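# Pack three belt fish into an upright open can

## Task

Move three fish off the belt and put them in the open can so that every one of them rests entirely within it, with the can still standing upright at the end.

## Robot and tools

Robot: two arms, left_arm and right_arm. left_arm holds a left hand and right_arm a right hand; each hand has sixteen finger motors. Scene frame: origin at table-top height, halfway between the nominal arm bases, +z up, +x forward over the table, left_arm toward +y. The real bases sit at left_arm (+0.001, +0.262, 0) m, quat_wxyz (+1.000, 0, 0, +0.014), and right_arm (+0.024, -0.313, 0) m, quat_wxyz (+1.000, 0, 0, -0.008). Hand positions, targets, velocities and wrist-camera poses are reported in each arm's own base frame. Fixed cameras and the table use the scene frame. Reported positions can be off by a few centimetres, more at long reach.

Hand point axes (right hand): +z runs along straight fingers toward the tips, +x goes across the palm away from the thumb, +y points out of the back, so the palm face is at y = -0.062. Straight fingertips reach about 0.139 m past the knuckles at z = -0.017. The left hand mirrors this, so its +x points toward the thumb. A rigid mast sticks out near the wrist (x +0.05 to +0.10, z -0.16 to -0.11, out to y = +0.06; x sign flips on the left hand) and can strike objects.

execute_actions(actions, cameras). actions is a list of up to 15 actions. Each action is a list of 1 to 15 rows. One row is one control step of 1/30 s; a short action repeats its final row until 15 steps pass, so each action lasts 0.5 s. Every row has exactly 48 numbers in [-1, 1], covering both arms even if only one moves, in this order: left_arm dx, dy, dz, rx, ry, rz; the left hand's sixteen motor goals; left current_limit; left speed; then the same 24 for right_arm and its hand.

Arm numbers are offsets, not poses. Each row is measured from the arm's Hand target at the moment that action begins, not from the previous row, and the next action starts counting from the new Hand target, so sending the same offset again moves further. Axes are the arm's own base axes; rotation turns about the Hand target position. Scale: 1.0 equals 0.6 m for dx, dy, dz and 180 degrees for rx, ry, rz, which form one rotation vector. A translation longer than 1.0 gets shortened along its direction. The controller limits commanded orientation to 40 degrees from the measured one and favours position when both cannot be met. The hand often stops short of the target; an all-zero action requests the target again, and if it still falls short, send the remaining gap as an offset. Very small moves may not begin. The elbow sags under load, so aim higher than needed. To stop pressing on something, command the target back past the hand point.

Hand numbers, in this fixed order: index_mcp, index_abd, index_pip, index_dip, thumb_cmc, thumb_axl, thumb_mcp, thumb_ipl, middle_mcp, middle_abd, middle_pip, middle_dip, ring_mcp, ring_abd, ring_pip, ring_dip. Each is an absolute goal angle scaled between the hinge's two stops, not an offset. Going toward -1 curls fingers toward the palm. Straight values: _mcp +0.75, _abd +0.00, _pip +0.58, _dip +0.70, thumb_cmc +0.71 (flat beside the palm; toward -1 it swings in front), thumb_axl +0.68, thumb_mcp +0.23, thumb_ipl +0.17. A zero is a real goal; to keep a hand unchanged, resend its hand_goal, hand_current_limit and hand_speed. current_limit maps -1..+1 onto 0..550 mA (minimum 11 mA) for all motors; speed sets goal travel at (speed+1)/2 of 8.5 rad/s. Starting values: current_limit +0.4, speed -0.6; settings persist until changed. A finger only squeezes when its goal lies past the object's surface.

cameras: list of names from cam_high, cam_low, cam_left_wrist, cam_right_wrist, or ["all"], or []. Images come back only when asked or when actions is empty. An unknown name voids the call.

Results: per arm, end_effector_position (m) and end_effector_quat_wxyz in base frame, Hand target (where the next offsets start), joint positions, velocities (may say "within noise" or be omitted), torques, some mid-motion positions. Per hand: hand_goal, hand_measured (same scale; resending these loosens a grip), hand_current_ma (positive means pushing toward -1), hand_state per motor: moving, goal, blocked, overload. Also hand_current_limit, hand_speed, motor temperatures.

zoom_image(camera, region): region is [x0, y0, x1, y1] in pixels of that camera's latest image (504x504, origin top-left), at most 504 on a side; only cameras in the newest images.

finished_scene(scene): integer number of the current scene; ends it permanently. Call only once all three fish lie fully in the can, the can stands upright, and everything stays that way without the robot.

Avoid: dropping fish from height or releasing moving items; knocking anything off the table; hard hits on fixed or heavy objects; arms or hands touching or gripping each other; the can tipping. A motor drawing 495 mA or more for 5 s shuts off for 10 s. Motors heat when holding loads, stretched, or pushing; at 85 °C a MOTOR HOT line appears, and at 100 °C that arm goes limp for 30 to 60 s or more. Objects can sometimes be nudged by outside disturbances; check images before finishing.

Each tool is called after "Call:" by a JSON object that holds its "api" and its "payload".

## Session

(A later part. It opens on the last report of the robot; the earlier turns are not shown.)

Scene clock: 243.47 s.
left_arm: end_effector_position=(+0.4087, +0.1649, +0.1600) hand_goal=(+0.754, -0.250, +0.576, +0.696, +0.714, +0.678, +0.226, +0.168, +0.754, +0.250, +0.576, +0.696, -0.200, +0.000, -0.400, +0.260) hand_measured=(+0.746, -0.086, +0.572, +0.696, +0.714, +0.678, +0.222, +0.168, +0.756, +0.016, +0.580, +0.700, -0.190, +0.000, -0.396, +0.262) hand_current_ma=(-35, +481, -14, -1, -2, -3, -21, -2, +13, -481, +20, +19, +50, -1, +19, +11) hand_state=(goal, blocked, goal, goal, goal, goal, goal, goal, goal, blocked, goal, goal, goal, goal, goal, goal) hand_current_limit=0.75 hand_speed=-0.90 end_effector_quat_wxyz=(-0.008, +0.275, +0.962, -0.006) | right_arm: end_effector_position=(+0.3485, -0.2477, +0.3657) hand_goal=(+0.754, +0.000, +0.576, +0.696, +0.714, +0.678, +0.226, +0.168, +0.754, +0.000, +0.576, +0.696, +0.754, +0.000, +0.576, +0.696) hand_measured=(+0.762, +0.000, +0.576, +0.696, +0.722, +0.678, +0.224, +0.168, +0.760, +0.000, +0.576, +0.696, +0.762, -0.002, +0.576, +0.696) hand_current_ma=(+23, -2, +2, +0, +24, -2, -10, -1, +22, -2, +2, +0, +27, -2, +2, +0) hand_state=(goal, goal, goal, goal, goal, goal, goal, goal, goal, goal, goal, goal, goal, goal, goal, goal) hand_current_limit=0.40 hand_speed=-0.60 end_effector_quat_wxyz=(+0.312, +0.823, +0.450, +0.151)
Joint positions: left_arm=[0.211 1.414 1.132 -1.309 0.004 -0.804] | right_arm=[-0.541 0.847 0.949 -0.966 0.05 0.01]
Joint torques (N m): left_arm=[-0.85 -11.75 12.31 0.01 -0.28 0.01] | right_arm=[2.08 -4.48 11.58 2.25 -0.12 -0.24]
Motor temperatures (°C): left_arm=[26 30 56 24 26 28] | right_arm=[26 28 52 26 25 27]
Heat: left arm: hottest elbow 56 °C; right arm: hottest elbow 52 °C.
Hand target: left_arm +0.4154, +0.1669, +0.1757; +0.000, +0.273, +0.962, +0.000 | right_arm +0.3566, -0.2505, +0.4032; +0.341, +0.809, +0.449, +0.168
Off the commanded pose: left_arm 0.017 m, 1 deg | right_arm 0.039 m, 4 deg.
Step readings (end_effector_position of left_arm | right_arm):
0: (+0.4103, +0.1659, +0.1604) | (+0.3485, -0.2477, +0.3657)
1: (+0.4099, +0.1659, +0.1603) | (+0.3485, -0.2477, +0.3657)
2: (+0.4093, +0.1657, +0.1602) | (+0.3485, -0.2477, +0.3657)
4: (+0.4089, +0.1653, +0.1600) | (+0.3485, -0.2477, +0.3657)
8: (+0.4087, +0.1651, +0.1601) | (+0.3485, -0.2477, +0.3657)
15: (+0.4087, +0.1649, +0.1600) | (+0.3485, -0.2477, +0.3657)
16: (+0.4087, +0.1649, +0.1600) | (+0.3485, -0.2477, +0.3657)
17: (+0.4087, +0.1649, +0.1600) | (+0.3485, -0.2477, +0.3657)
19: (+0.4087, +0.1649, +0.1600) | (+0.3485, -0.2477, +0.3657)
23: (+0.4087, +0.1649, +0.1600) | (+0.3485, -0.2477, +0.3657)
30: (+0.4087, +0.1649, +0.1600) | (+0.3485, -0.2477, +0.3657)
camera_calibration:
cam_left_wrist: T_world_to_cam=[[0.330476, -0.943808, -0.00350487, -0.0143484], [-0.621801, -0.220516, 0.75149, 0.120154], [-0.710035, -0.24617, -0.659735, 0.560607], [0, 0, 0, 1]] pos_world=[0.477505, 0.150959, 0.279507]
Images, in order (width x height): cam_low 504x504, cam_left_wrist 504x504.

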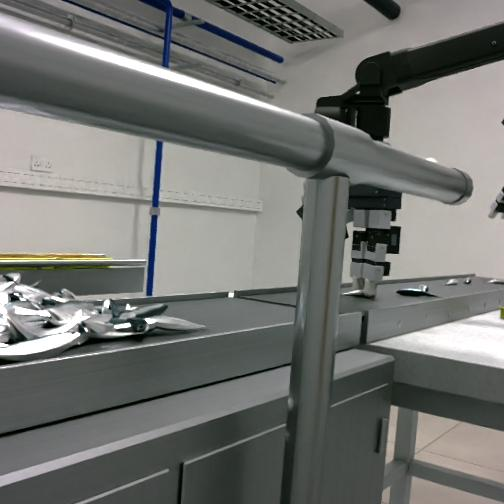

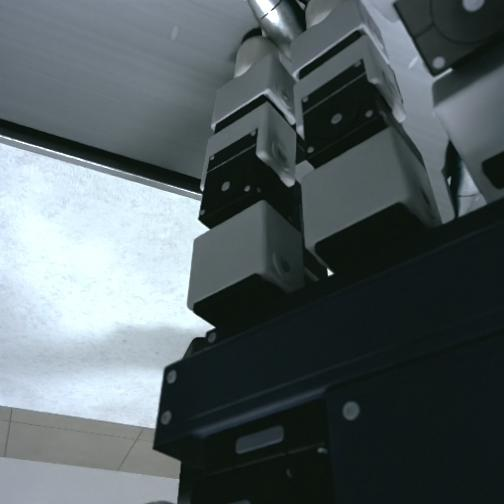

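Call:
{"api": "execute_actions", "payload": {"actions": [[[0,0,0.05,0,0,0,0.754,-0.25,0.576,0.696,0.714,0.678,0.226,0.168,0.754,0.25,0.576,0.696,-0.2,0,-0.4,0.26,0.75,-0.9,0,0,0,0,0,0,0.754,0,0.576,0.696,0.714,0.678,0.226,0.168,0.754,0,0.576,0.696,0.754,0,0.576,0.696,0.4,-0.6]],[[0,0,0.05,0,0,0,0.754,-0.25,0.576,0.696,0.714,0.678,0.226,0.168,0.754,0.25,0.576,0.696,-0.2,0,-0.4,0.26,0.75,-0.9,0,0,0,0,0,0,0.754,0,0.576,0.696,0.714,0.678,0.226,0.168,0.754,0,0.576,0.696,0.754,0,0.576,0.696,0.4,-0.6]]], "cameras": ["cam_left_wrist","cam_low"]}}

Call:
{"api": "zoom_image", "payload": {"camera": "cam_left_wrist", "region": [200, 0, 360, 120]}}

Call:
{"api": "zoom_image", "payload": {"camera": "cam_low", "region": [310, 210, 430, 330]}}

Scene clock: 256.87 s.
left_arm: end_effector_position=(+0.4052, +0.1644, +0.2116) hand_goal=(+0.754, -0.250, +0.576, +0.696, +0.714, +0.678, +0.226, +0.168, +0.754, +0.250, +0.576, +0.696, -0.200, +0.000, -0.400, +0.260) hand_measured=(+0.744, -0.088, +0.572, +0.696, +0.714, +0.678, +0.222, +0.168, +0.758, +0.016, +0.580, +0.700, -0.190, +0.000, -0.396, +0.262) hand_current_ma=(-46, +481, -17, -2, -2, -3, -26, -2, +20, -481, +19, +19, +50, -1, +19, +11) hand_state=(goal, blocked, goal, goal, goal, goal, goal, goal, goal, blocked, goal, goal, goal, goal, goal, goal) hand_current_limit=0.75 hand_speed=-0.90 end_effector_quat_wxyz=(-0.020, +0.274, +0.961, -0.012) | right_arm: end_effector_position=(+0.3485, -0.2477, +0.3657) hand_goal=(+0.754, +0.000, +0.576, +0.696, +0.714, +0.678, +0.226, +0.168, +0.754, +0.000, +0.576, +0.696, +0.754, +0.000, +0.576, +0.696) hand_measured=(+0.762, +0.000, +0.576, +0.696, +0.722, +0.678, +0.224, +0.168, +0.760, +0.000, +0.576, +0.696, +0.762, -0.002, +0.576, +0.696) hand_current_ma=(+23, -2, +2, +0, +24, -2, -10, -1, +22, -2, +2, +0, +27, -2, +2, +0) hand_state=(goal, goal, goal, goal, goal, goal, goal, goal, goal, goal, goal, goal, goal, goal, goal, goal) hand_current_limit=0.40 hand_speed=-0.60 end_effector_quat_wxyz=(+0.312, +0.823, +0.450, +0.151)
Joint positions: left_arm=[0.211 1.392 1.249 -1.474 0.002 -0.804] | right_arm=[-0.541 0.847 0.949 -0.966 0.05 0.01]
Joint torques (N m): left_arm=[-0.97 -11.75 13.89 0.1 -0.23 0.02] | right_arm=[1.61 -4.66 11.54 2.09 -0.04 -0.15]
Motor temperatures (°C): left_arm=[26 30 56 24 26 28] | right_arm=[26 28 52 26 25 27]
Heat: left arm: hottest elbow 56 °C; right arm: hottest elbow 52 °C.
Hand target: left_arm +0.4155, +0.1669, +0.2358; +0.000, +0.273, +0.962, +0.000 | right_arm +0.3566, -0.2505, +0.4032; +0.341, +0.809, +0.449, +0.168
Off the commanded pose: left_arm 0.026 m, 3 deg | right_arm 0.039 m, 4 deg.
Step readings (end_effector_position of left_arm | right_arm):
0: (+0.4087, +0.1649, +0.1600) | (+0.3485, -0.2477, +0.3657)
1: (+0.4081, +0.1649, +0.1630) | (+0.3485, -0.2477, +0.3657)
2: (+0.4052, +0.1644, +0.1652) | (+0.3485, -0.2477, +0.3657)
4: (+0.4004, +0.1634, +0.1700) | (+0.3485, -0.2477, +0.3657)
8: (+0.4013, +0.1636, +0.1768) | (+0.3485, -0.2477, +0.3657)
15: (+0.4016, +0.1637, +0.1776) | (+0.3485, -0.2477, +0.3657)
16: (+0.4003, +0.1634, +0.1800) | (+0.3485, -0.2477, +0.3657)
17: (+0.3986, +0.1631, +0.1834) | (+0.3485, -0.2477, +0.3657)
19: (+0.3976, +0.1628, +0.1926) | (+0.3485, -0.2477, +0.3657)
23: (+0.4044, +0.1643, +0.2090) | (+0.3485, -0.2477, +0.3657)
30: (+0.4052, +0.1644, +0.2116) | (+0.3485, -0.2477, +0.3657)
camera_calibration:
cam_left_wrist: T_world_to_cam=[[0.330288, -0.943845, -0.00813486, -0.01245], [-0.603167, -0.217685, 0.767335, 0.0677103], [-0.726017, -0.248535, -0.641195, 0.594972], [0, 0, 0, 1]] pos_world=[0.476912, 0.15086, 0.329435]
Images, in order (width x height): cam_low 504x504, cam_left_wrist 504x504.

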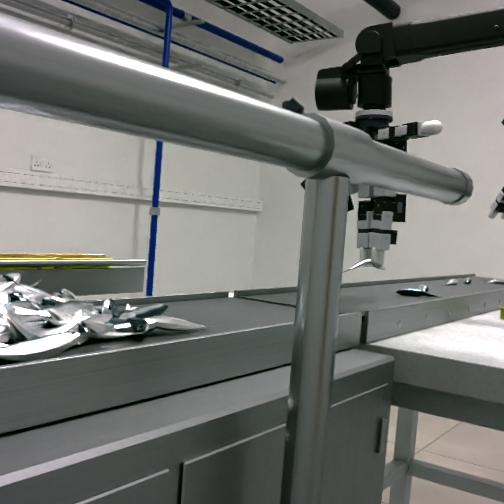

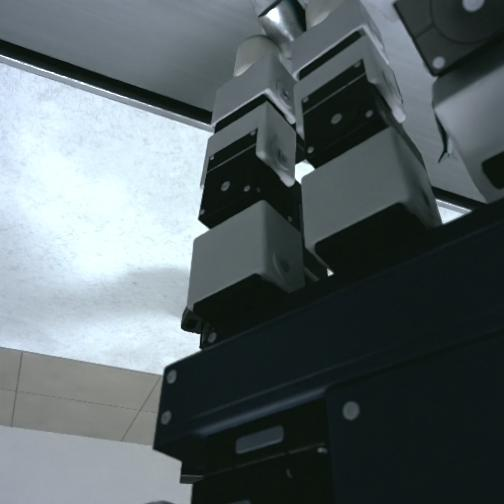

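Scaled by 3.150 from the camera's 504x504 image, which has a finer 720x720 frame.

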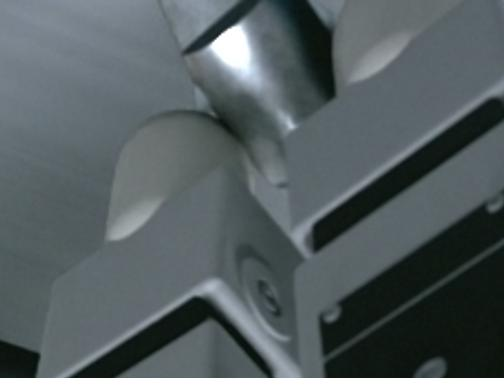

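Scaled by 4.200 from the camera's 504x504 image, which has a finer 720x720 frame.

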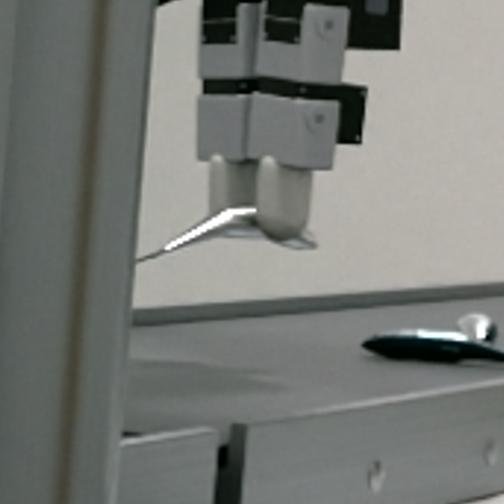

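Call:
{"api": "execute_actions", "payload": {"actions": [[[0,-0.06,0.05,0,0,0,0.754,-0.25,0.576,0.696,0.714,0.678,0.226,0.168,0.754,0.25,0.576,0.696,-0.2,0,-0.4,0.26,0.75,-0.9,0,0,0,0,0,0,0.754,0,0.576,0.696,0.714,0.678,0.226,0.168,0.754,0,0.576,0.696,0.754,0,0.576,0.696,0.4,-0.6]],[[-0.01,-0.1,0.03,0,0,0,0.754,-0.25,0.576,0.696,0.714,0.678,0.226,0.168,0.754,0.25,0.576,0.696,-0.2,0,-0.4,0.26,0.75,-0.9,0,0,0,0,0,0,0.754,0,0.576,0.696,0.714,0.678,0.226,0.168,0.754,0,0.576,0.696,0.754,0,0.576,0.696,0.4,-0.6]],[[-0.02,-0.12,0.02,0,0,0,0.754,-0.25,0.576,0.696,0.714,0.678,0.226,0.168,0.754,0.25,0.576,0.696,-0.2,0,-0.4,0.26,0.75,-0.9,0,0,0,0,0,0,0.754,0,0.576,0.696,0.714,0.678,0.226,0.168,0.754,0,0.576,0.696,0.754,0,0.576,0.696,0.4,-0.6]],[[-0.02,-0.13,0.01,0,0,0,0.754,-0.25,0.576,0.696,0.714,0.678,0.226,0.168,0.754,0.25,0.576,0.696,-0.2,0,-0.4,0.26,0.75,-0.9,0,0,0,0,0,0,0.754,0,0.576,0.696,0.714,0.678,0.226,0.168,0.754,0,0.576,0.696,0.754,0,0.576,0.696,0.4,-0.6]],[[0,-0.13,0,0,0,0,0.754,-0.25,0.576,0.696,0.714,0.678,0.226,0.168,0.754,0.25,0.576,0.696,-0.2,0,-0.4,0.26,0.75,-0.9,0,0,0,0,0,0,0.754,0,0.576,0.696,0.714,0.678,0.226,0.168,0.754,0,0.576,0.696,0.754,0,0.576,0.696,0.4,-0.6]]], "cameras": ["cam_left_wrist","cam_high"]}}

Call:
{"api": "zoom_image", "payload": {"camera": "cam_left_wrist", "region": [70, 70, 220, 200]}}

Call:
{"api": "zoom_image", "payload": {"camera": "cam_high", "region": [240, 100, 400, 230]}}

Scene clock: 281.63 s.
left_arm: end_effector_position=(+0.3765, -0.1549, +0.2823) hand_goal=(+0.754, -0.250, +0.576, +0.696, +0.714, +0.678, +0.226, +0.168, +0.754, +0.250, +0.576, +0.696, -0.200, +0.000, -0.400, +0.260) hand_measured=(+0.740, -0.088, +0.570, +0.694, +0.714, +0.678, +0.222, +0.168, +0.760, +0.020, +0.580, +0.700, -0.190, +0.000, -0.396, +0.262) hand_current_ma=(-67, +481, -28, -4, -3, -3, -27, -2, +30, -481, +19, +19, +50, -1, +19, +11) hand_state=(goal, blocked, goal, goal, goal, goal, goal, goal, goal, blocked, goal, goal, goal, goal, goal, goal) hand_current_limit=0.75 hand_speed=-0.90 end_effector_quat_wxyz=(-0.020, +0.280, +0.960, +0.006) | right_arm: end_effector_position=(+0.3485, -0.2477, +0.3657) hand_goal=(+0.754, +0.000, +0.576, +0.696, +0.714, +0.678, +0.226, +0.168, +0.754, +0.000, +0.576, +0.696, +0.754, +0.000, +0.576, +0.696) hand_measured=(+0.762, +0.000, +0.576, +0.696, +0.722, +0.678, +0.224, +0.168, +0.760, +0.000, +0.576, +0.696, +0.762, -0.002, +0.576, +0.696) hand_current_ma=(+23, -2, +2, +0, +24, -2, -10, -1, +22, -2, +2, +0, +27, -2, +2, +0) hand_state=(goal, goal, goal, goal, goal, goal, goal, goal, goal, goal, goal, goal, goal, goal, goal, goal) hand_current_limit=0.40 hand_speed=-0.60 end_effector_quat_wxyz=(+0.312, +0.823, +0.450, +0.151)
Joint positions: left_arm=[-0.597 1.473 1.511 -1.651 0.001 -1.601] | right_arm=[-0.541 0.847 0.949 -0.966 0.05 0.01]
Joint torques (N m): left_arm=[-0.09 -12.28 14.26 0.1 -0.2 -0.05] | right_arm=[1.14 -4.78 11.44 1.88 -0.03 -0.15]
Motor temperatures (°C): left_arm=[26 30 57 24 26 28] | right_arm=[26 28 53 26 25 27]
Heat: left arm: hottest elbow 57 °C; right arm: hottest elbow 53 °C.
Hand target: left_arm +0.3855, -0.1571, +0.3016; +0.000, +0.273, +0.962, +0.000 | right_arm +0.3566, -0.2505, +0.4032; +0.341, +0.809, +0.449, +0.168
Off the commanded pose: left_arm 0.021 m, 3 deg | right_arm 0.039 m, 4 deg.
Step readings (end_effector_position of left_arm | right_arm):
0: (+0.4052, +0.1644, +0.2116) | (+0.3485, -0.2477, +0.3657)
1: (+0.4033, +0.1619, +0.2131) | (+0.3485, -0.2477, +0.3657)
2: (+0.4010, +0.1589, +0.2158) | (+0.3485, -0.2477, +0.3657)
4: (+0.4005, +0.1455, +0.2226) | (+0.3485, -0.2477, +0.3657)
8: (+0.4071, +0.1273, +0.2358) | (+0.3485, -0.2477, +0.3657)
15: (+0.4071, +0.1270, +0.2394) | (+0.3485, -0.2477, +0.3657)
16: (+0.4051, +0.1225, +0.2402) | (+0.3485, -0.2477, +0.3657)
17: (+0.4026, +0.1181, +0.2412) | (+0.3485, -0.2477, +0.3657)
19: (+0.4007, +0.0958, +0.2438) | (+0.3485, -0.2477, +0.3657)
23: (+0.4027, +0.0640, +0.2510) | (+0.3485, -0.2477, +0.3657)
30: (+0.4018, +0.0664, +0.2550) | (+0.3485, -0.2477, +0.3657)
31: (+0.3992, +0.0621, +0.2555) | (+0.3485, -0.2477, +0.3657)
32: (+0.3967, +0.0567, +0.2563) | (+0.3485, -0.2477, +0.3657)
34: (+0.3936, +0.0298, +0.2582) | (+0.3485, -0.2477, +0.3657)
38: (+0.3918, -0.0087, +0.2641) | (+0.3485, -0.2477, +0.3657)
45: (+0.3902, -0.0043, +0.2678) | (+0.3485, -0.2477, +0.3657)
46: (+0.3881, -0.0085, +0.2687) | (+0.3485, -0.2477, +0.3657)
47: (+0.3857, -0.0142, +0.2705) | (+0.3485, -0.2477, +0.3657)
49: (+0.3813, -0.0431, +0.2750) | (+0.3485, -0.2477, +0.3657)
53: (+0.3754, -0.0849, +0.2854) | (+0.3485, -0.2477, +0.3657)
60: (+0.3748, -0.0785, +0.2884) | (+0.3485, -0.2477, +0.3657)
61: (+0.3743, -0.0826, +0.2887) | (+0.3485, -0.2477, +0.3657)
62: (+0.3747, -0.0886, +0.2905) | (+0.3485, -0.2477, +0.3657)
64: (+0.3777, -0.1187, +0.2924) | (+0.3485, -0.2477, +0.3657)
68: (+0.3758, -0.1601, +0.2861) | (+0.3485, -0.2477, +0.3657)
75: (+0.3764, -0.1565, +0.2822) | (+0.3485, -0.2477, +0.3657)
camera_calibration:
cam_left_wrist: T_world_to_cam=[[0.319718, -0.94679, -0.0369948, -0.29213], [-0.612528, -0.236315, 0.754298, -0.0690059], [-0.722904, -0.218502, -0.655489, 0.547608], [0, 0, 0, 1]] pos_world=[0.446999, -0.173239, 0.400195]
Images, in order (width x height): cam_high 504x504, cam_left_wrist 504x504.

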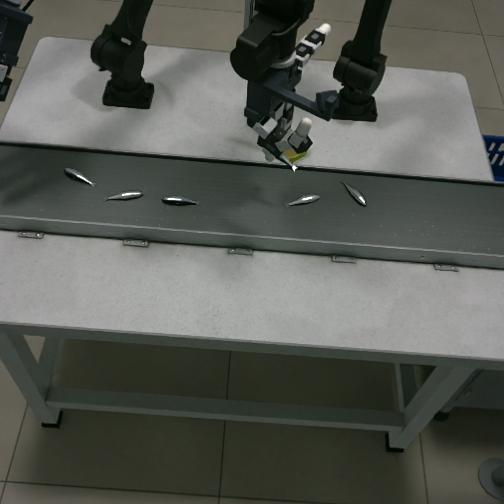

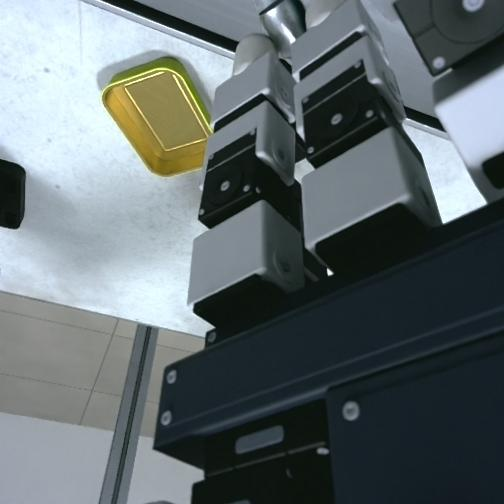

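Scaled by 3.360 from the camera's 504x504 image, which has a finer 720x720 frame.

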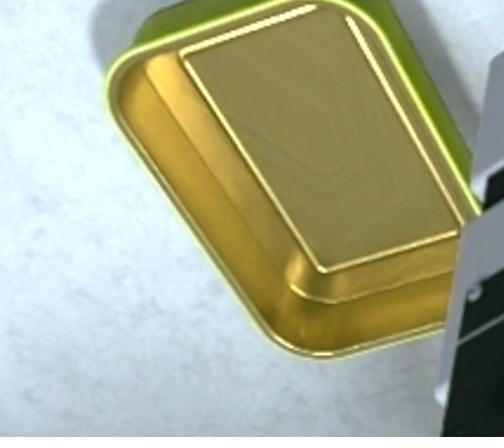

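Scaled by 3.150 from the camera's 504x504 image, which has a finer 720x720 frame.

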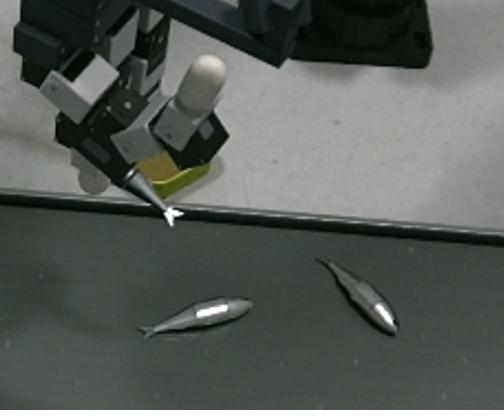

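Call:
{"api": "execute_actions", "payload": {"actions": [[[-0.096,0.0084,0,0,0,-0.032,0.754,-0.25,0.576,0.696,0.714,0.678,0.226,0.168,0.754,0.25,0.576,0.696,-0.2,0,-0.4,0.26,0.75,-0.9,0,0,0,0,0,0,0.754,0,0.576,0.696,0.714,0.678,0.226,0.168,0.754,0,0.576,0.696,0.754,0,0.576,0.696,0.4,-0.6]],[[-0.096,0.0084,0,0,0,-0.032,0.754,-0.25,0.576,0.696,0.714,0.678,0.226,0.168,0.754,0.25,0.576,0.696,-0.2,0,-0.4,0.26,0.75,-0.9,0,0,0,0,0,0,0.754,0,0.576,0.696,0.714,0.678,0.226,0.168,0.754,0,0.576,0.696,0.754,0,0.576,0.696,0.4,-0.6]],[[-0.096,0.0084,0,0,0,-0.032,0.754,-0.25,0.576,0.696,0.714,0.678,0.226,0.168,0.754,0.25,0.576,0.696,-0.2,0,-0.4,0.26,0.75,-0.9,0,0,0,0,0,0,0.754,0,0.576,0.696,0.714,0.678,0.226,0.168,0.754,0,0.576,0.696,0.754,0,0.576,0.696,0.4,-0.6]]], "cameras": ["cam_left_wrist", "cam_high"]}}

Scene clock: 411.03 s.
left_arm: end_effector_position=(+0.2123, -0.1425, +0.3000) hand_goal=(+0.754, -0.250, +0.576, +0.696, +0.714, +0.678, +0.226, +0.168, +0.754, +0.250, +0.576, +0.696, -0.200, +0.000, -0.400, +0.260) hand_measured=(+0.738, -0.090, +0.570, +0.694, +0.712, +0.678, +0.222, +0.168, +0.760, +0.020, +0.580, +0.700, -0.190, +0.000, -0.396, +0.262) hand_current_ma=(-75, +481, -29, -5, -6, -3, -24, -2, +29, -481, +19, +19, +49, -2, +19, +11) hand_state=(goal, blocked, goal, goal, goal, goal, goal, goal, goal, blocked, goal, goal, goal, goal, goal, goal) hand_current_limit=0.75 hand_speed=-0.90 end_effector_quat_wxyz=(+0.007, +0.418, +0.909, -0.003) | right_arm: end_effector_position=(+0.3485, -0.2477, +0.3657) hand_goal=(+0.754, +0.000, +0.576, +0.696, +0.714, +0.678, +0.226, +0.168, +0.754, +0.000, +0.576, +0.696, +0.754, +0.000, +0.576, +0.696) hand_measured=(+0.762, +0.000, +0.576, +0.696, +0.722, +0.678, +0.224, +0.168, +0.760, +0.000, +0.576, +0.696, +0.762, -0.002, +0.576, +0.696) hand_current_ma=(+23, -2, +2, +0, +24, -2, -10, -1, +22, -2, +2, +0, +27, -2, +2, +0) hand_state=(goal, goal, goal, goal, goal, goal, goal, goal, goal, goal, goal, goal, goal, goal, goal, goal) hand_current_limit=0.40 hand_speed=-0.60 end_effector_quat_wxyz=(+0.312, +0.823, +0.450, +0.151)
Joint positions: left_arm=[-0.922 1.039 1.187 -1.705 -0.001 -1.632] | right_arm=[-0.541 0.847 0.949 -0.966 0.05 0.01]
Joint torques (N m): left_arm=[-0.79 -5.07 10.07 0.49 -0.22 0.02] | right_arm=[1.61 -5.13 11.36 2.1 -0.03 -0.23]
Motor temperatures (°C): left_arm=[26 32 61 24 26 28] | right_arm=[26 28 54 26 25 27]
Heat: left arm: hottest elbow 61 °C; right arm: hottest elbow 54 °C.
Hand target: left_arm +0.2127, -0.1420, +0.3017; +0.000, +0.414, +0.910, +0.000 | right_arm +0.3566, -0.2505, +0.4032; +0.341, +0.809, +0.449, +0.168
Off the commanded pose: left_arm 0.002 m, 1 deg | right_arm 0.039 m, 4 deg.
joint sent to its limit (left arm) — joint 4 (wrist pitch), lower limit. The joint targets still meet the commanded pose.
Step readings (end_effector_position of left_arm | right_arm):
0: (+0.3764, -0.1548, +0.2823) | (+0.3485, -0.2477, +0.3657)
1: (+0.3720, -0.1543, +0.2810) | (+0.3485, -0.2477, +0.3657)
2: (+0.3670, -0.1521, +0.2789) | (+0.3485, -0.2477, +0.3657)
4: (+0.3467, -0.1478, +0.2777) | (+0.3485, -0.2477, +0.3657)
8: (+0.3284, -0.1512, +0.2935) | (+0.3485, -0.2477, +0.3657)
15: (+0.3254, -0.1505, +0.2991) | (+0.3485, -0.2477, +0.3657)
16: (+0.3210, -0.1497, +0.2967) | (+0.3485, -0.2477, +0.3657)
17: (+0.3152, -0.1480, +0.2940) | (+0.3485, -0.2477, +0.3657)
19: (+0.2919, -0.1445, +0.2879) | (+0.3485, -0.2477, +0.3657)
23: (+0.2707, -0.1481, +0.2954) | (+0.3485, -0.2477, +0.3657)
30: (+0.2688, -0.1471, +0.2987) | (+0.3485, -0.2477, +0.3657)
31: (+0.2643, -0.1463, +0.2970) | (+0.3485, -0.2477, +0.3657)
32: (+0.2590, -0.1451, +0.2951) | (+0.3485, -0.2477, +0.3657)
34: (+0.2367, -0.1432, +0.2900) | (+0.3485, -0.2477, +0.3657)
38: (+0.2149, -0.1448, +0.2971) | (+0.3485, -0.2477, +0.3657)
45: (+0.2125, -0.1427, +0.3001) | (+0.3485, -0.2477, +0.3657)
camera_calibration:
cam_left_wrist: T_world_to_cam=[[0.0316715, -0.999474, 0.00692014, -0.186776], [-0.682116, -0.0165533, 0.731056, -0.127033], [-0.730558, -0.027874, -0.682282, 0.480174], [0, 0, 0, 1]] pos_world=[0.270059, -0.175396, 0.421775]
Images, in order (width x height): cam_high 504x504, cam_left_wrist 504x504.

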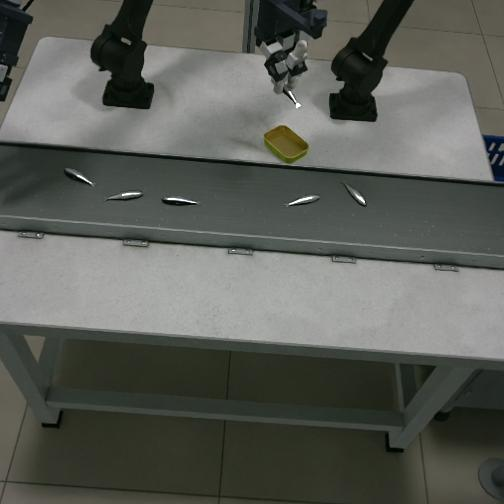

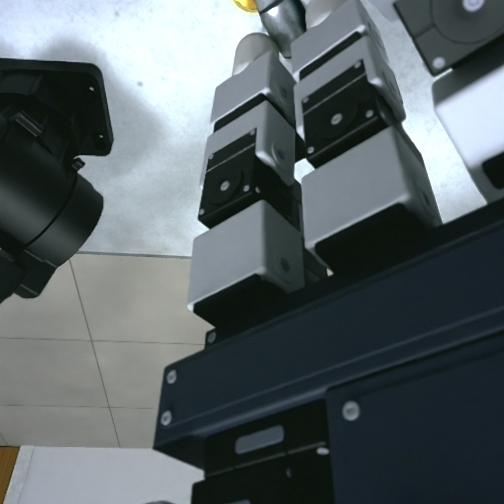

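Call:
{"api": "zoom_image", "payload": {"camera": "cam_high", "region": [240, 70, 340, 170]}}

Call:
{"api": "zoom_image", "payload": {"camera": "cam_high", "region": [270, 150, 400, 230]}}

Scaled by 5.040 from the camera's 504x504 image, which has a finer 720x720 frame.

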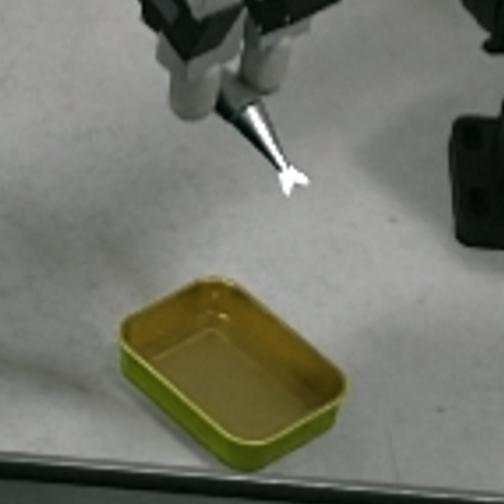

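Scaled by 3.877 from the camera's 504x504 image, which has a finer 720x720 frame.

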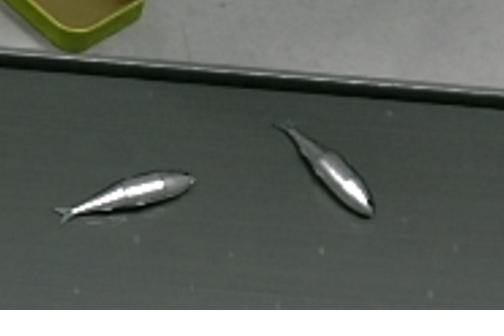

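Call:
{"api": "execute_actions", "payload": {"actions": [[[-0.0117,0.0088,-0.07,0,0,0,0.754,-0.25,0.576,0.696,0.714,0.678,0.226,0.168,0.754,0.25,0.576,0.696,-0.2,0,-0.4,0.26,0.75,-0.9,0,0,0,0,0,0,0.754,0,0.576,0.696,0.714,0.678,0.226,0.168,0.754,0,0.576,0.696,0.754,0,0.576,0.696,0.4,-0.6]],[[0,0,-0.07,0,0,0,0.754,-0.25,0.576,0.696,0.714,0.678,0.226,0.168,0.754,0.25,0.576,0.696,-0.2,0,-0.4,0.26,0.75,-0.9,0,0,0,0,0,0,0.754,0,0.576,0.696,0.714,0.678,0.226,0.168,0.754,0,0.576,0.696,0.754,0,0.576,0.696,0.4,-0.6]]], "cameras": ["cam_left_wrist", "cam_high", "cam_low"]}}

Call:
{"api": "zoom_image", "payload": {"camera": "cam_high", "region": [240, 80, 340, 180]}}

Call:
{"api": "zoom_image", "payload": {"camera": "cam_left_wrist", "region": [180, 0, 340, 120]}}

Scene clock: 453.93 s.
left_arm: end_effector_position=(+0.2036, -0.1315, +0.2160) hand_goal=(+0.754, -0.250, +0.576, +0.696, +0.714, +0.678, +0.226, +0.168, +0.754, +0.250, +0.576, +0.696, -0.200, +0.000, -0.400, +0.260) hand_measured=(+0.738, -0.090, +0.570, +0.694, +0.712, +0.678, +0.222, +0.168, +0.760, +0.020, +0.580, +0.700, -0.192, +0.000, -0.396, +0.262) hand_current_ma=(-75, +481, -29, -5, -5, -3, -20, -2, +29, -481, +19, +19, +42, -2, +17, +11) hand_state=(goal, blocked, goal, goal, goal, goal, goal, goal, goal, blocked, goal, goal, goal, goal, goal, goal) hand_current_limit=0.75 hand_speed=-0.90 end_effector_quat_wxyz=(-0.008, +0.414, +0.910, +0.005) | right_arm: end_effector_position=(+0.3485, -0.2477, +0.3657) hand_goal=(+0.754, +0.000, +0.576, +0.696, +0.714, +0.678, +0.226, +0.168, +0.754, +0.000, +0.576, +0.696, +0.754, +0.000, +0.576, +0.696) hand_measured=(+0.762, +0.000, +0.576, +0.696, +0.722, +0.678, +0.224, +0.168, +0.760, +0.000, +0.576, +0.696, +0.762, -0.002, +0.576, +0.696) hand_current_ma=(+23, -2, +2, +0, +24, -2, -10, -1, +22, -2, +2, +0, +27, -2, +2, +0) hand_state=(goal, goal, goal, goal, goal, goal, goal, goal, goal, goal, goal, goal, goal, goal, goal, goal) hand_current_limit=0.40 hand_speed=-0.60 end_effector_quat_wxyz=(+0.312, +0.823, +0.450, +0.151)
Joint positions: left_arm=[-0.922 1.015 0.949 -1.523 -0.001 -1.64] | right_arm=[-0.541 0.847 0.949 -0.966 0.05 0.01]
Joint torques (N m): left_arm=[-1.38 -4.78 10.21 1.2 -0.09 0.02] | right_arm=[1.49 -5.19 11.47 2.19 -0.03 -0.18]
Motor temperatures (°C): left_arm=[26 30 57 24 26 28] | right_arm=[26 28 54 26 25 27]
Heat: left arm: hottest elbow 57 °C; right arm: hottest elbow 54 °C.
Hand target: left_arm +0.2056, -0.1367, +0.2177; +0.000, +0.414, +0.910, +0.000 | right_arm +0.3566, -0.2505, +0.4032; +0.341, +0.809, +0.449, +0.168
Off the commanded pose: left_arm 0.006 m, 1 deg | right_arm 0.039 m, 4 deg.
Step readings (end_effector_position of left_arm | right_arm):
0: (+0.2123, -0.1425, +0.3000) | (+0.3485, -0.2477, +0.3657)
1: (+0.2117, -0.1418, +0.2946) | (+0.3485, -0.2477, +0.3657)
2: (+0.2119, -0.1421, +0.2875) | (+0.3485, -0.2477, +0.3657)
4: (+0.2078, -0.1367, +0.2701) | (+0.3485, -0.2477, +0.3657)
8: (+0.2029, -0.1304, +0.2560) | (+0.3485, -0.2477, +0.3657)
15: (+0.2040, -0.1319, +0.2557) | (+0.3485, -0.2477, +0.3657)
16: (+0.2042, -0.1321, +0.2508) | (+0.3485, -0.2477, +0.3657)
17: (+0.2063, -0.1349, +0.2438) | (+0.3485, -0.2477, +0.3657)
19: (+0.2057, -0.1341, +0.2283) | (+0.3485, -0.2477, +0.3657)
23: (+0.2026, -0.1300, +0.2163) | (+0.3485, -0.2477, +0.3657)
30: (+0.2036, -0.1315, +0.2160) | (+0.3485, -0.2477, +0.3657)
camera_calibration:
cam_left_wrist: T_world_to_cam=[[0.0398965, -0.999003, -0.0200142, -0.170664], [-0.667365, -0.0415489, 0.743571, -0.080313], [-0.743661, -0.0163091, -0.668357, 0.418011], [0, 0, 0, 1]] pos_world=[0.264069, -0.167014, 0.335683]
Images, in order (width x height): cam_high 504x504, cam_low 504x504, cam_left_wrist 504x504.

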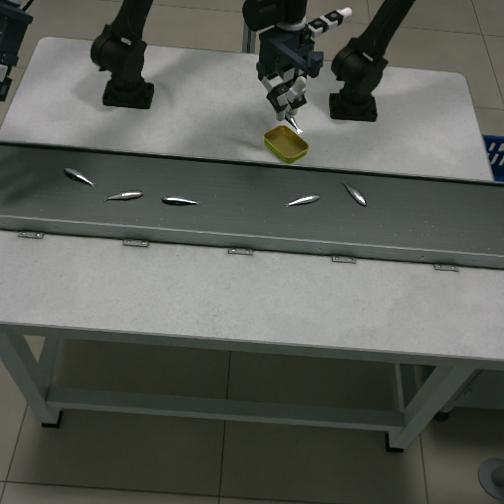

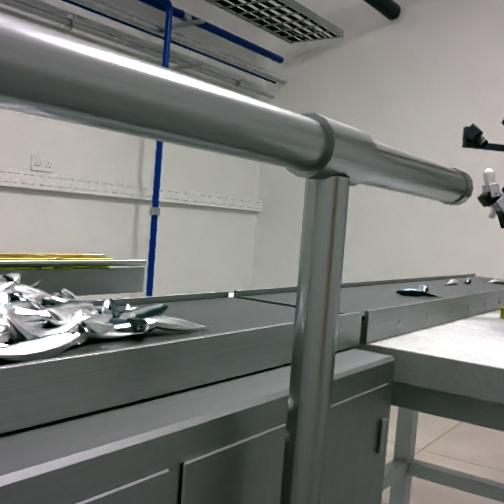

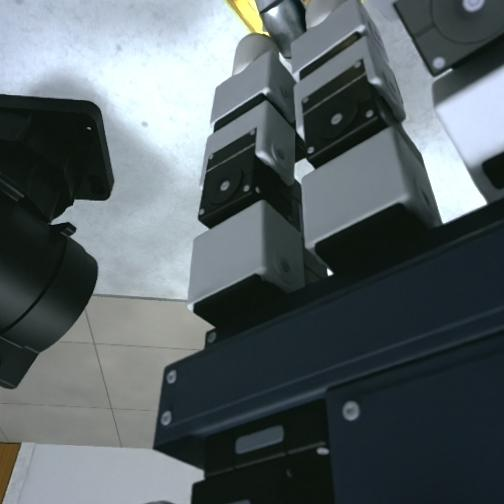

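Scaled by 5.040 from the camera's 504x504 image, which has a finer 720x720 frame.

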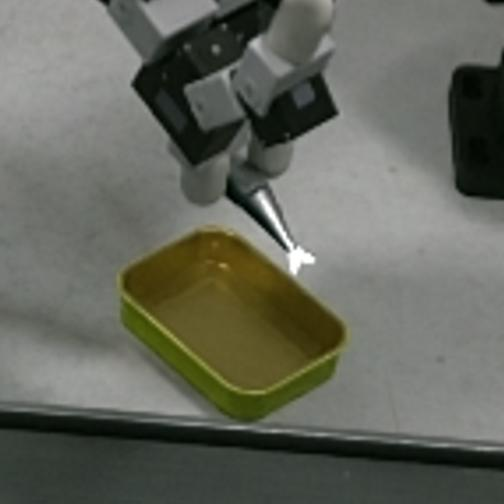

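Scaled by 3.150 from the camera's 504x504 image, which has a finer 720x720 frame.

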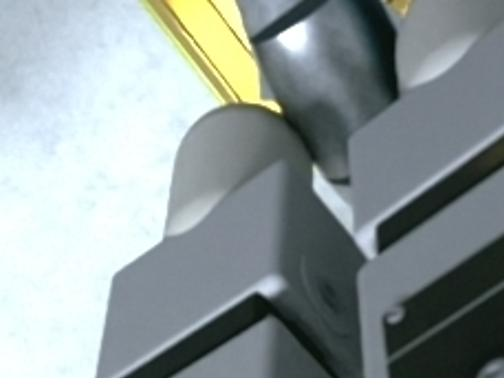

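Call:
{"api": "execute_actions", "payload": {"actions": [[[0.004,-0.009,-0.07,0,0,0,0.754,-0.25,0.576,0.696,0.714,0.678,0.226,0.168,0.754,0.25,0.576,0.696,-0.2,0,-0.4,0.26,0.75,-0.9,0,0,0,0,0,0,0.754,0,0.576,0.696,0.714,0.678,0.226,0.168,0.754,0,0.576,0.696,0.754,0,0.576,0.696,0.4,-0.6]]], "cameras": ["cam_left_wrist", "cam_high"]}}

Call:
{"api": "zoom_image", "payload": {"camera": "cam_high", "region": [240, 80, 340, 180]}}

Call:
{"api": "zoom_image", "payload": {"camera": "cam_left_wrist", "region": [180, 0, 340, 120]}}

Scene clock: 475.00 s.
left_arm: end_effector_position=(+0.2072, -0.1364, +0.1750) hand_goal=(+0.754, -0.250, +0.576, +0.696, +0.714, +0.678, +0.226, +0.168, +0.754, +0.250, +0.576, +0.696, -0.200, +0.000, -0.400, +0.260) hand_measured=(+0.738, -0.090, +0.570, +0.694, +0.712, +0.678, +0.222, +0.168, +0.760, +0.020, +0.580, +0.700, -0.192, +0.000, -0.396, +0.262) hand_current_ma=(-75, +481, -29, -5, -4, -3, -19, -2, +29, -481, +19, +19, +42, -2, +17, +11) hand_state=(goal, blocked, goal, goal, goal, goal, goal, goal, goal, blocked, goal, goal, goal, goal, goal, goal) hand_current_limit=0.75 hand_speed=-0.90 end_effector_quat_wxyz=(-0.006, +0.412, +0.911, +0.004) | right_arm: end_effector_position=(+0.3485, -0.2477, +0.3657) hand_goal=(+0.754, +0.000, +0.576, +0.696, +0.714, +0.678, +0.226, +0.168, +0.754, +0.000, +0.576, +0.696, +0.754, +0.000, +0.576, +0.696) hand_measured=(+0.762, +0.000, +0.576, +0.696, +0.722, +0.678, +0.224, +0.168, +0.760, +0.000, +0.576, +0.696, +0.762, -0.002, +0.576, +0.696) hand_current_ma=(+23, -2, +2, +0, +24, -2, -10, -1, +22, -2, +2, +0, +27, -2, +2, +0) hand_state=(goal, goal, goal, goal, goal, goal, goal, goal, goal, goal, goal, goal, goal, goal, goal, goal) hand_current_limit=0.40 hand_speed=-0.60 end_effector_quat_wxyz=(+0.312, +0.823, +0.450, +0.151)
Joint positions: left_arm=[-0.922 1.046 0.861 -1.4 -0.001 -1.644] | right_arm=[-0.541 0.847 0.949 -0.966 0.05 0.01]
Joint torques (N m): left_arm=[-1.55 -5.42 9.68 1.11 -0.1 0] | right_arm=[1.49 -5.42 11.43 2.07 -0.05 -0.18]
Motor temperatures (°C): left_arm=[26 29 57 24 26 28] | right_arm=[26 28 55 26 25 27]
Heat: left arm: hottest elbow 57 °C; right arm: hottest elbow 55 °C.
Hand target: left_arm +0.2080, -0.1421, +0.1756; +0.000, +0.414, +0.910, +0.000 | right_arm +0.3566, -0.2505, +0.4032; +0.341, +0.809, +0.449, +0.168
Off the commanded pose: left_arm 0.006 m, 1 deg | right_arm 0.039 m, 4 deg.
Step readings (end_effector_position of left_arm | right_arm):
0: (+0.2036, -0.1315, +0.2160) | (+0.3485, -0.2477, +0.3657)
1: (+0.2039, -0.1319, +0.2116) | (+0.3485, -0.2477, +0.3657)
2: (+0.2067, -0.1356, +0.2049) | (+0.3485, -0.2477, +0.3657)
4: (+0.2078, -0.1371, +0.1905) | (+0.3485, -0.2477, +0.3657)
8: (+0.2061, -0.1348, +0.1757) | (+0.3485, -0.2477, +0.3657)
15: (+0.2072, -0.1364, +0.1750) | (+0.3485, -0.2477, +0.3657)
camera_calibration:
cam_left_wrist: T_world_to_cam=[[0.0433453, -0.998918, -0.0168348, -0.177761], [-0.668908, -0.0415335, 0.742184, -0.0470589], [-0.74208, -0.0209092, -0.669985, 0.39247], [0, 0, 0, 1]] pos_world=[0.267471, -0.171317, 0.294882]
Images, in order (width x height): cam_high 504x504, cam_left_wrist 504x504.

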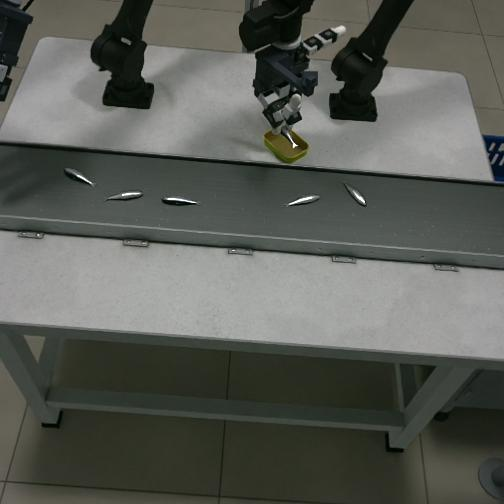

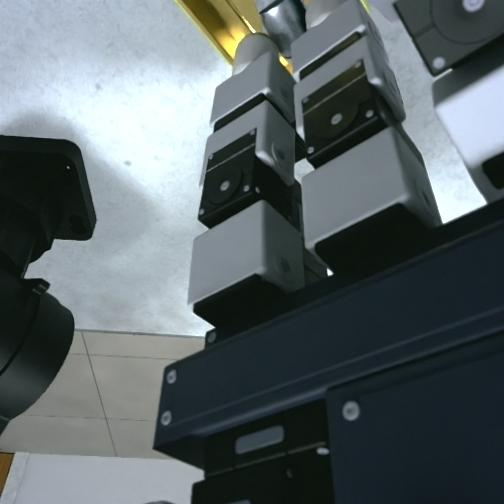

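Scaled by 5.040 from the camera's 504x504 image, which has a finer 720x720 frame.

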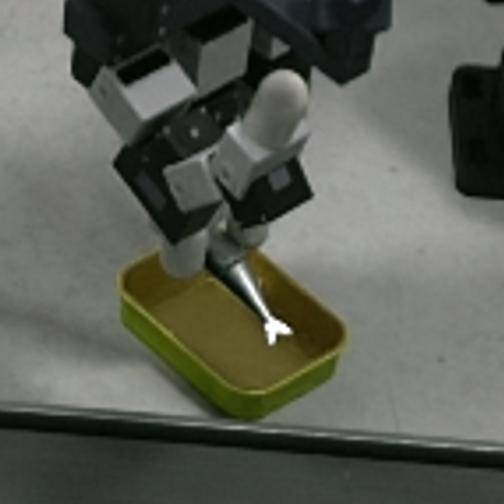

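Scaled by 3.150 from the camera's 504x504 image, which has a finer 720x720 frame.

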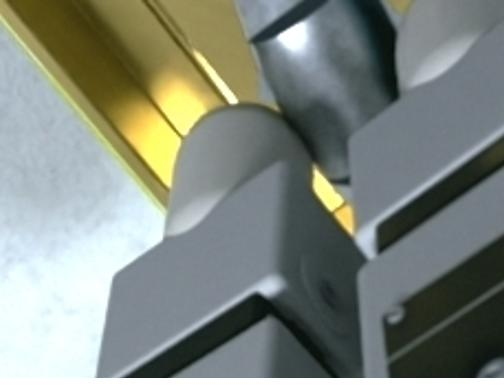

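Call:
{"api": "execute_actions", "payload": {"actions": [[[-0.01,-0.002,-0.035,0,0,0,0.754,-0.25,0.576,0.696,0.714,0.678,0.226,0.168,0.754,0.25,0.576,0.696,-0.2,0,-0.4,0.26,0.75,-0.9,0,0,0,0,0,0,0.754,0,0.576,0.696,0.714,0.678,0.226,0.168,0.754,0,0.576,0.696,0.754,0,0.576,0.696,0.4,-0.6]]], "cameras": ["cam_left_wrist", "cam_high"]}}

Call:
{"api": "zoom_image", "payload": {"camera": "cam_high", "region": [250, 100, 330, 180]}}

Call:
{"api": "zoom_image", "payload": {"camera": "cam_left_wrist", "region": [180, 0, 340, 120]}}

Scene clock: 540.03 s.
left_arm: end_effector_position=(+0.2016, -0.1390, +0.1566) hand_goal=(+0.754, -0.250, +0.576, +0.696, +0.714, +0.678, +0.226, +0.168, +0.754, +0.250, +0.576, +0.696, -0.200, +0.000, -0.400, +0.260) hand_measured=(+0.738, -0.090, +0.570, +0.694, +0.712, +0.678, +0.222, +0.168, +0.760, +0.020, +0.580, +0.700, -0.192, +0.000, -0.396, +0.262) hand_current_ma=(-75, +481, -29, -5, -4, -3, -20, -2, +29, -481, +19, +19, +42, -2, +17, +11) hand_state=(goal, blocked, goal, goal, goal, goal, goal, goal, goal, blocked, goal, goal, goal, goal, goal, goal) hand_current_limit=0.75 hand_speed=-0.90 end_effector_quat_wxyz=(-0.002, +0.413, +0.911, +0.002) | right_arm: end_effector_position=(+0.3485, -0.2477, +0.3657) hand_goal=(+0.754, +0.000, +0.576, +0.696, +0.714, +0.678, +0.226, +0.168, +0.754, +0.000, +0.576, +0.696, +0.754, +0.000, +0.576, +0.696) hand_measured=(+0.762, +0.000, +0.576, +0.696, +0.722, +0.678, +0.224, +0.168, +0.760, +0.000, +0.576, +0.696, +0.762, -0.002, +0.576, +0.696) hand_current_ma=(+23, -2, +2, +0, +24, -2, -10, -1, +22, -2, +2, +0, +27, -2, +2, +0) hand_state=(goal, goal, goal, goal, goal, goal, goal, goal, goal, goal, goal, goal, goal, goal, goal, goal) hand_current_limit=0.40 hand_speed=-0.60 end_effector_quat_wxyz=(+0.312, +0.823, +0.450, +0.151)
Joint positions: left_arm=[-0.945 1.047 0.813 -1.343 0 -1.664] | right_arm=[-0.541 0.847 0.949 -0.966 0.05 0.01]
Joint torques (N m): left_arm=[-1.55 -4.66 9.33 1.24 -0.13 0] | right_arm=[1.03 -5.71 11.47 2.11 -0.02 -0.19]
Motor temperatures (°C): left_arm=[26 29 53 24 26 28] | right_arm=[26 28 55 26 25 27]
Heat: left arm: hottest elbow 53 °C; right arm: hottest elbow 55 °C.
Hand target: left_arm +0.2020, -0.1433, +0.1546; +0.000, +0.414, +0.910, +0.000 | right_arm +0.3566, -0.2505, +0.4032; +0.341, +0.809, +0.449, +0.168
Off the commanded pose: left_arm 0.005 m, 0 deg | right_arm 0.039 m, 4 deg.
Step readings (end_effector_position of left_arm | right_arm):
0: (+0.2072, -0.1364, +0.1750) | (+0.3485, -0.2477, +0.3657)
1: (+0.2067, -0.1365, +0.1727) | (+0.3485, -0.2477, +0.3657)
2: (+0.2072, -0.1388, +0.1691) | (+0.3485, -0.2477, +0.3657)
4: (+0.2052, -0.1399, +0.1619) | (+0.3485, -0.2477, +0.3657)
8: (+0.2013, -0.1383, +0.1567) | (+0.3485, -0.2477, +0.3657)
15: (+0.2017, -0.1390, +0.1566) | (+0.3485, -0.2477, +0.3657)
camera_calibration:
cam_left_wrist: T_world_to_cam=[[0.041211, -0.999108, -0.00925919, -0.181256], [-0.672529, -0.0345914, 0.739262, -0.0351101], [-0.738922, -0.0242387, -0.673354, 0.375291], [0, 0, 0, 1]] pos_world=[0.261168, -0.173212, 0.276981]
Images, in order (width x height): cam_high 504x504, cam_left_wrist 504x504.

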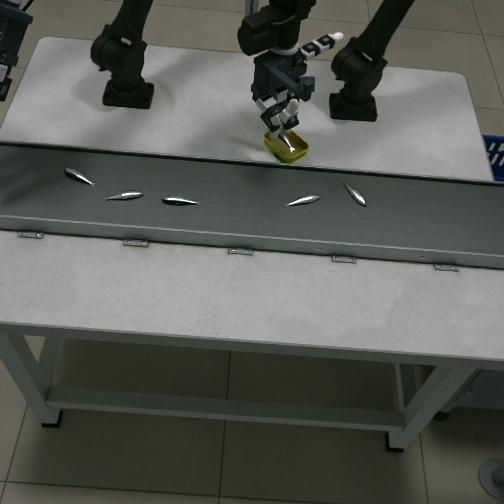

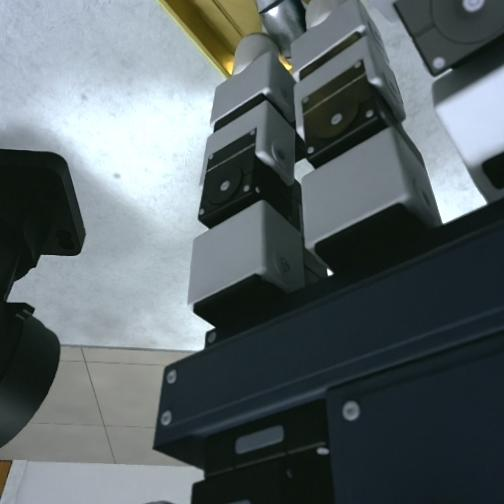

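Scaled by 6.300 from the camera's 504x504 image, which has a finer 720x720 frame.

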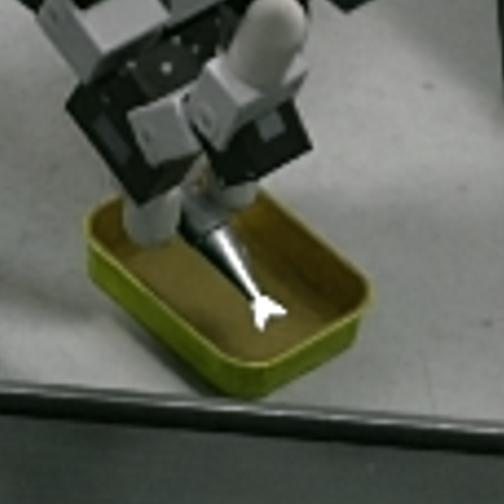

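Scaled by 3.150 from the camera's 504x504 image, which has a finer 720x720 frame.

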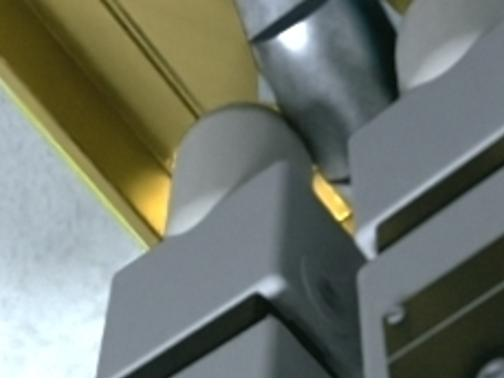

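Call:
{"api": "execute_actions", "payload": {"actions": [[[0,0,-0.022,0,0,0,0.754,-0.25,0.576,0.696,0.714,0.678,0.226,0.168,0.754,0.25,0.576,0.696,-0.2,0,-0.4,0.26,0.75,-0.9,0,0,0,0,0,0,0.754,0,0.576,0.696,0.714,0.678,0.226,0.168,0.754,0,0.576,0.696,0.754,0,0.576,0.696,0.4,-0.6]],[[0,0,-0.02,0,0,0,0.754,-0.25,0.576,0.696,0.714,0.678,0.226,0.168,0.754,0.25,0.576,0.696,-0.2,0,-0.4,0.26,0.75,-0.9,0,0,0,0,0,0,0.754,0,0.576,0.696,0.714,0.678,0.226,0.168,0.754,0,0.576,0.696,0.754,0,0.576,0.696,0.4,-0.6]]], "cameras": ["cam_high", "cam_left_wrist"]}}

Call:
{"api": "zoom_image", "payload": {"camera": "cam_high", "region": [250, 100, 330, 180]}}

Call:
{"api": "zoom_image", "payload": {"camera": "cam_left_wrist", "region": [180, 0, 340, 120]}}

Scene clock: 567.17 s.
left_arm: end_effector_position=(+0.2023, -0.1400, +0.1333) hand_goal=(+0.754, -0.250, +0.576, +0.696, +0.714, +0.678, +0.226, +0.168, +0.754, +0.250, +0.576, +0.696, -0.200, +0.000, -0.400, +0.260) hand_measured=(+0.738, -0.090, +0.570, +0.694, +0.712, +0.678, +0.222, +0.168, +0.760, +0.020, +0.580, +0.700, -0.192, +0.000, -0.396, +0.262) hand_current_ma=(-75, +481, -29, -5, -4, -3, -20, -2, +29, -481, +19, +19, +42, -2, +17, +11) hand_state=(goal, blocked, goal, goal, goal, goal, goal, goal, goal, blocked, goal, goal, goal, goal, goal, goal) hand_current_limit=0.75 hand_speed=-0.90 end_effector_quat_wxyz=(+0.001, +0.412, +0.911, +0.000) | right_arm: end_effector_position=(+0.3485, -0.2477, +0.3657) hand_goal=(+0.754, +0.000, +0.576, +0.696, +0.714, +0.678, +0.226, +0.168, +0.754, +0.000, +0.576, +0.696, +0.754, +0.000, +0.576, +0.696) hand_measured=(+0.762, +0.000, +0.576, +0.696, +0.722, +0.678, +0.224, +0.168, +0.760, +0.000, +0.576, +0.696, +0.762, -0.002, +0.576, +0.696) hand_current_ma=(+23, -2, +2, +0, +24, -2, -10, -1, +22, -2, +2, +0, +27, -2, +2, +0) hand_state=(goal, goal, goal, goal, goal, goal, goal, goal, goal, goal, goal, goal, goal, goal, goal, goal) hand_current_limit=0.40 hand_speed=-0.60 end_effector_quat_wxyz=(+0.312, +0.823, +0.450, +0.151)
Joint positions: left_arm=[-0.945 1.065 0.762 -1.267 0 -1.666] | right_arm=[-0.541 0.847 0.949 -0.966 0.05 0.01]
Joint torques (N m): left_arm=[-1.67 -4.6 8.8 1.28 -0.12 0.01] | right_arm=[1.32 -4.48 11.64 2.21 -0.07 -0.18]
Motor temperatures (°C): left_arm=[26 29 55 24 26 28] | right_arm=[26 28 55 26 25 27]
Heat: left arm: hottest elbow 55 °C; right arm: hottest elbow 55 °C.
Hand target: left_arm +0.2020, -0.1433, +0.1295; +0.000, +0.414, +0.910, +0.000 | right_arm +0.3566, -0.2505, +0.4032; +0.341, +0.809, +0.449, +0.168
Off the commanded pose: left_arm 0.005 m, 0 deg | right_arm 0.039 m, 4 deg.
Step readings (end_effector_position of left_arm | right_arm):
0: (+0.2016, -0.1390, +0.1566) | (+0.3485, -0.2477, +0.3657)
1: (+0.2017, -0.1391, +0.1554) | (+0.3485, -0.2477, +0.3657)
2: (+0.2027, -0.1405, +0.1533) | (+0.3485, -0.2477, +0.3657)
4: (+0.2028, -0.1407, +0.1491) | (+0.3485, -0.2477, +0.3657)
8: (+0.2019, -0.1394, +0.1454) | (+0.3485, -0.2477, +0.3657)
15: (+0.2022, -0.1398, +0.1452) | (+0.3485, -0.2477, +0.3657)
16: (+0.2022, -0.1399, +0.1438) | (+0.3485, -0.2477, +0.3657)
17: (+0.2029, -0.1408, +0.1421) | (+0.3485, -0.2477, +0.3657)
19: (+0.2030, -0.1410, +0.1383) | (+0.3485, -0.2477, +0.3657)
23: (+0.2019, -0.1395, +0.1335) | (+0.3485, -0.2477, +0.3657)
30: (+0.2023, -0.1400, +0.1333) | (+0.3485, -0.2477, +0.3657)
camera_calibration:
cam_left_wrist: T_world_to_cam=[[0.0427245, -0.999081, -0.00352367, -0.183629], [-0.675446, -0.0314831, 0.736737, -0.016045], [-0.73617, -0.0290967, -0.67617, 0.359237], [0, 0, 0, 1]] pos_world=[0.261468, -0.173513, 0.25408]
Images, in order (width x height): cam_high 504x504, cam_left_wrist 504x504.

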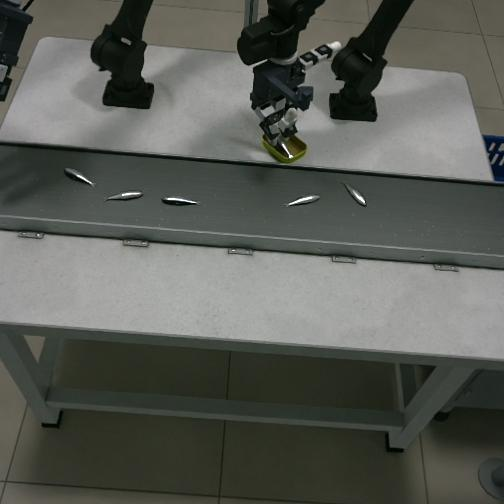

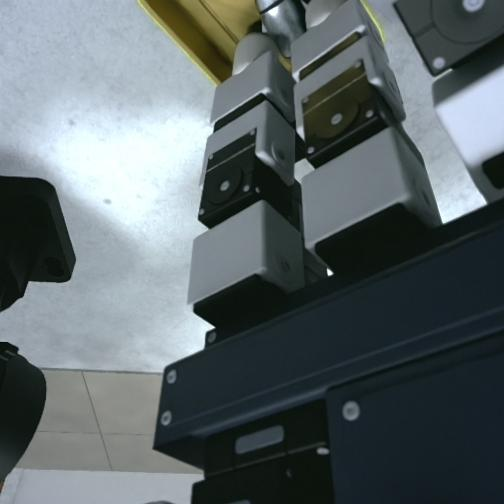

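Scaled by 6.300 from the camera's 504x504 image, which has a finer 720x720 frame.

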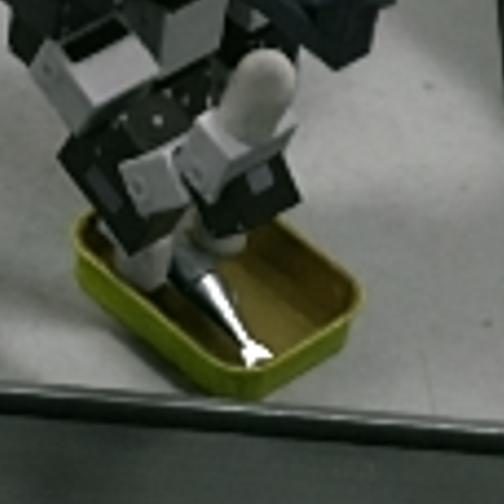

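Scaled by 3.150 from the camera's 504x504 image, which has a finer 720x720 frame.

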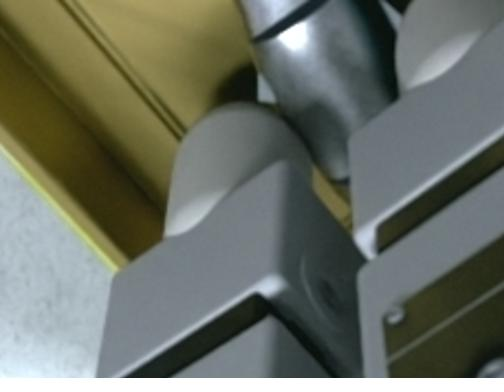

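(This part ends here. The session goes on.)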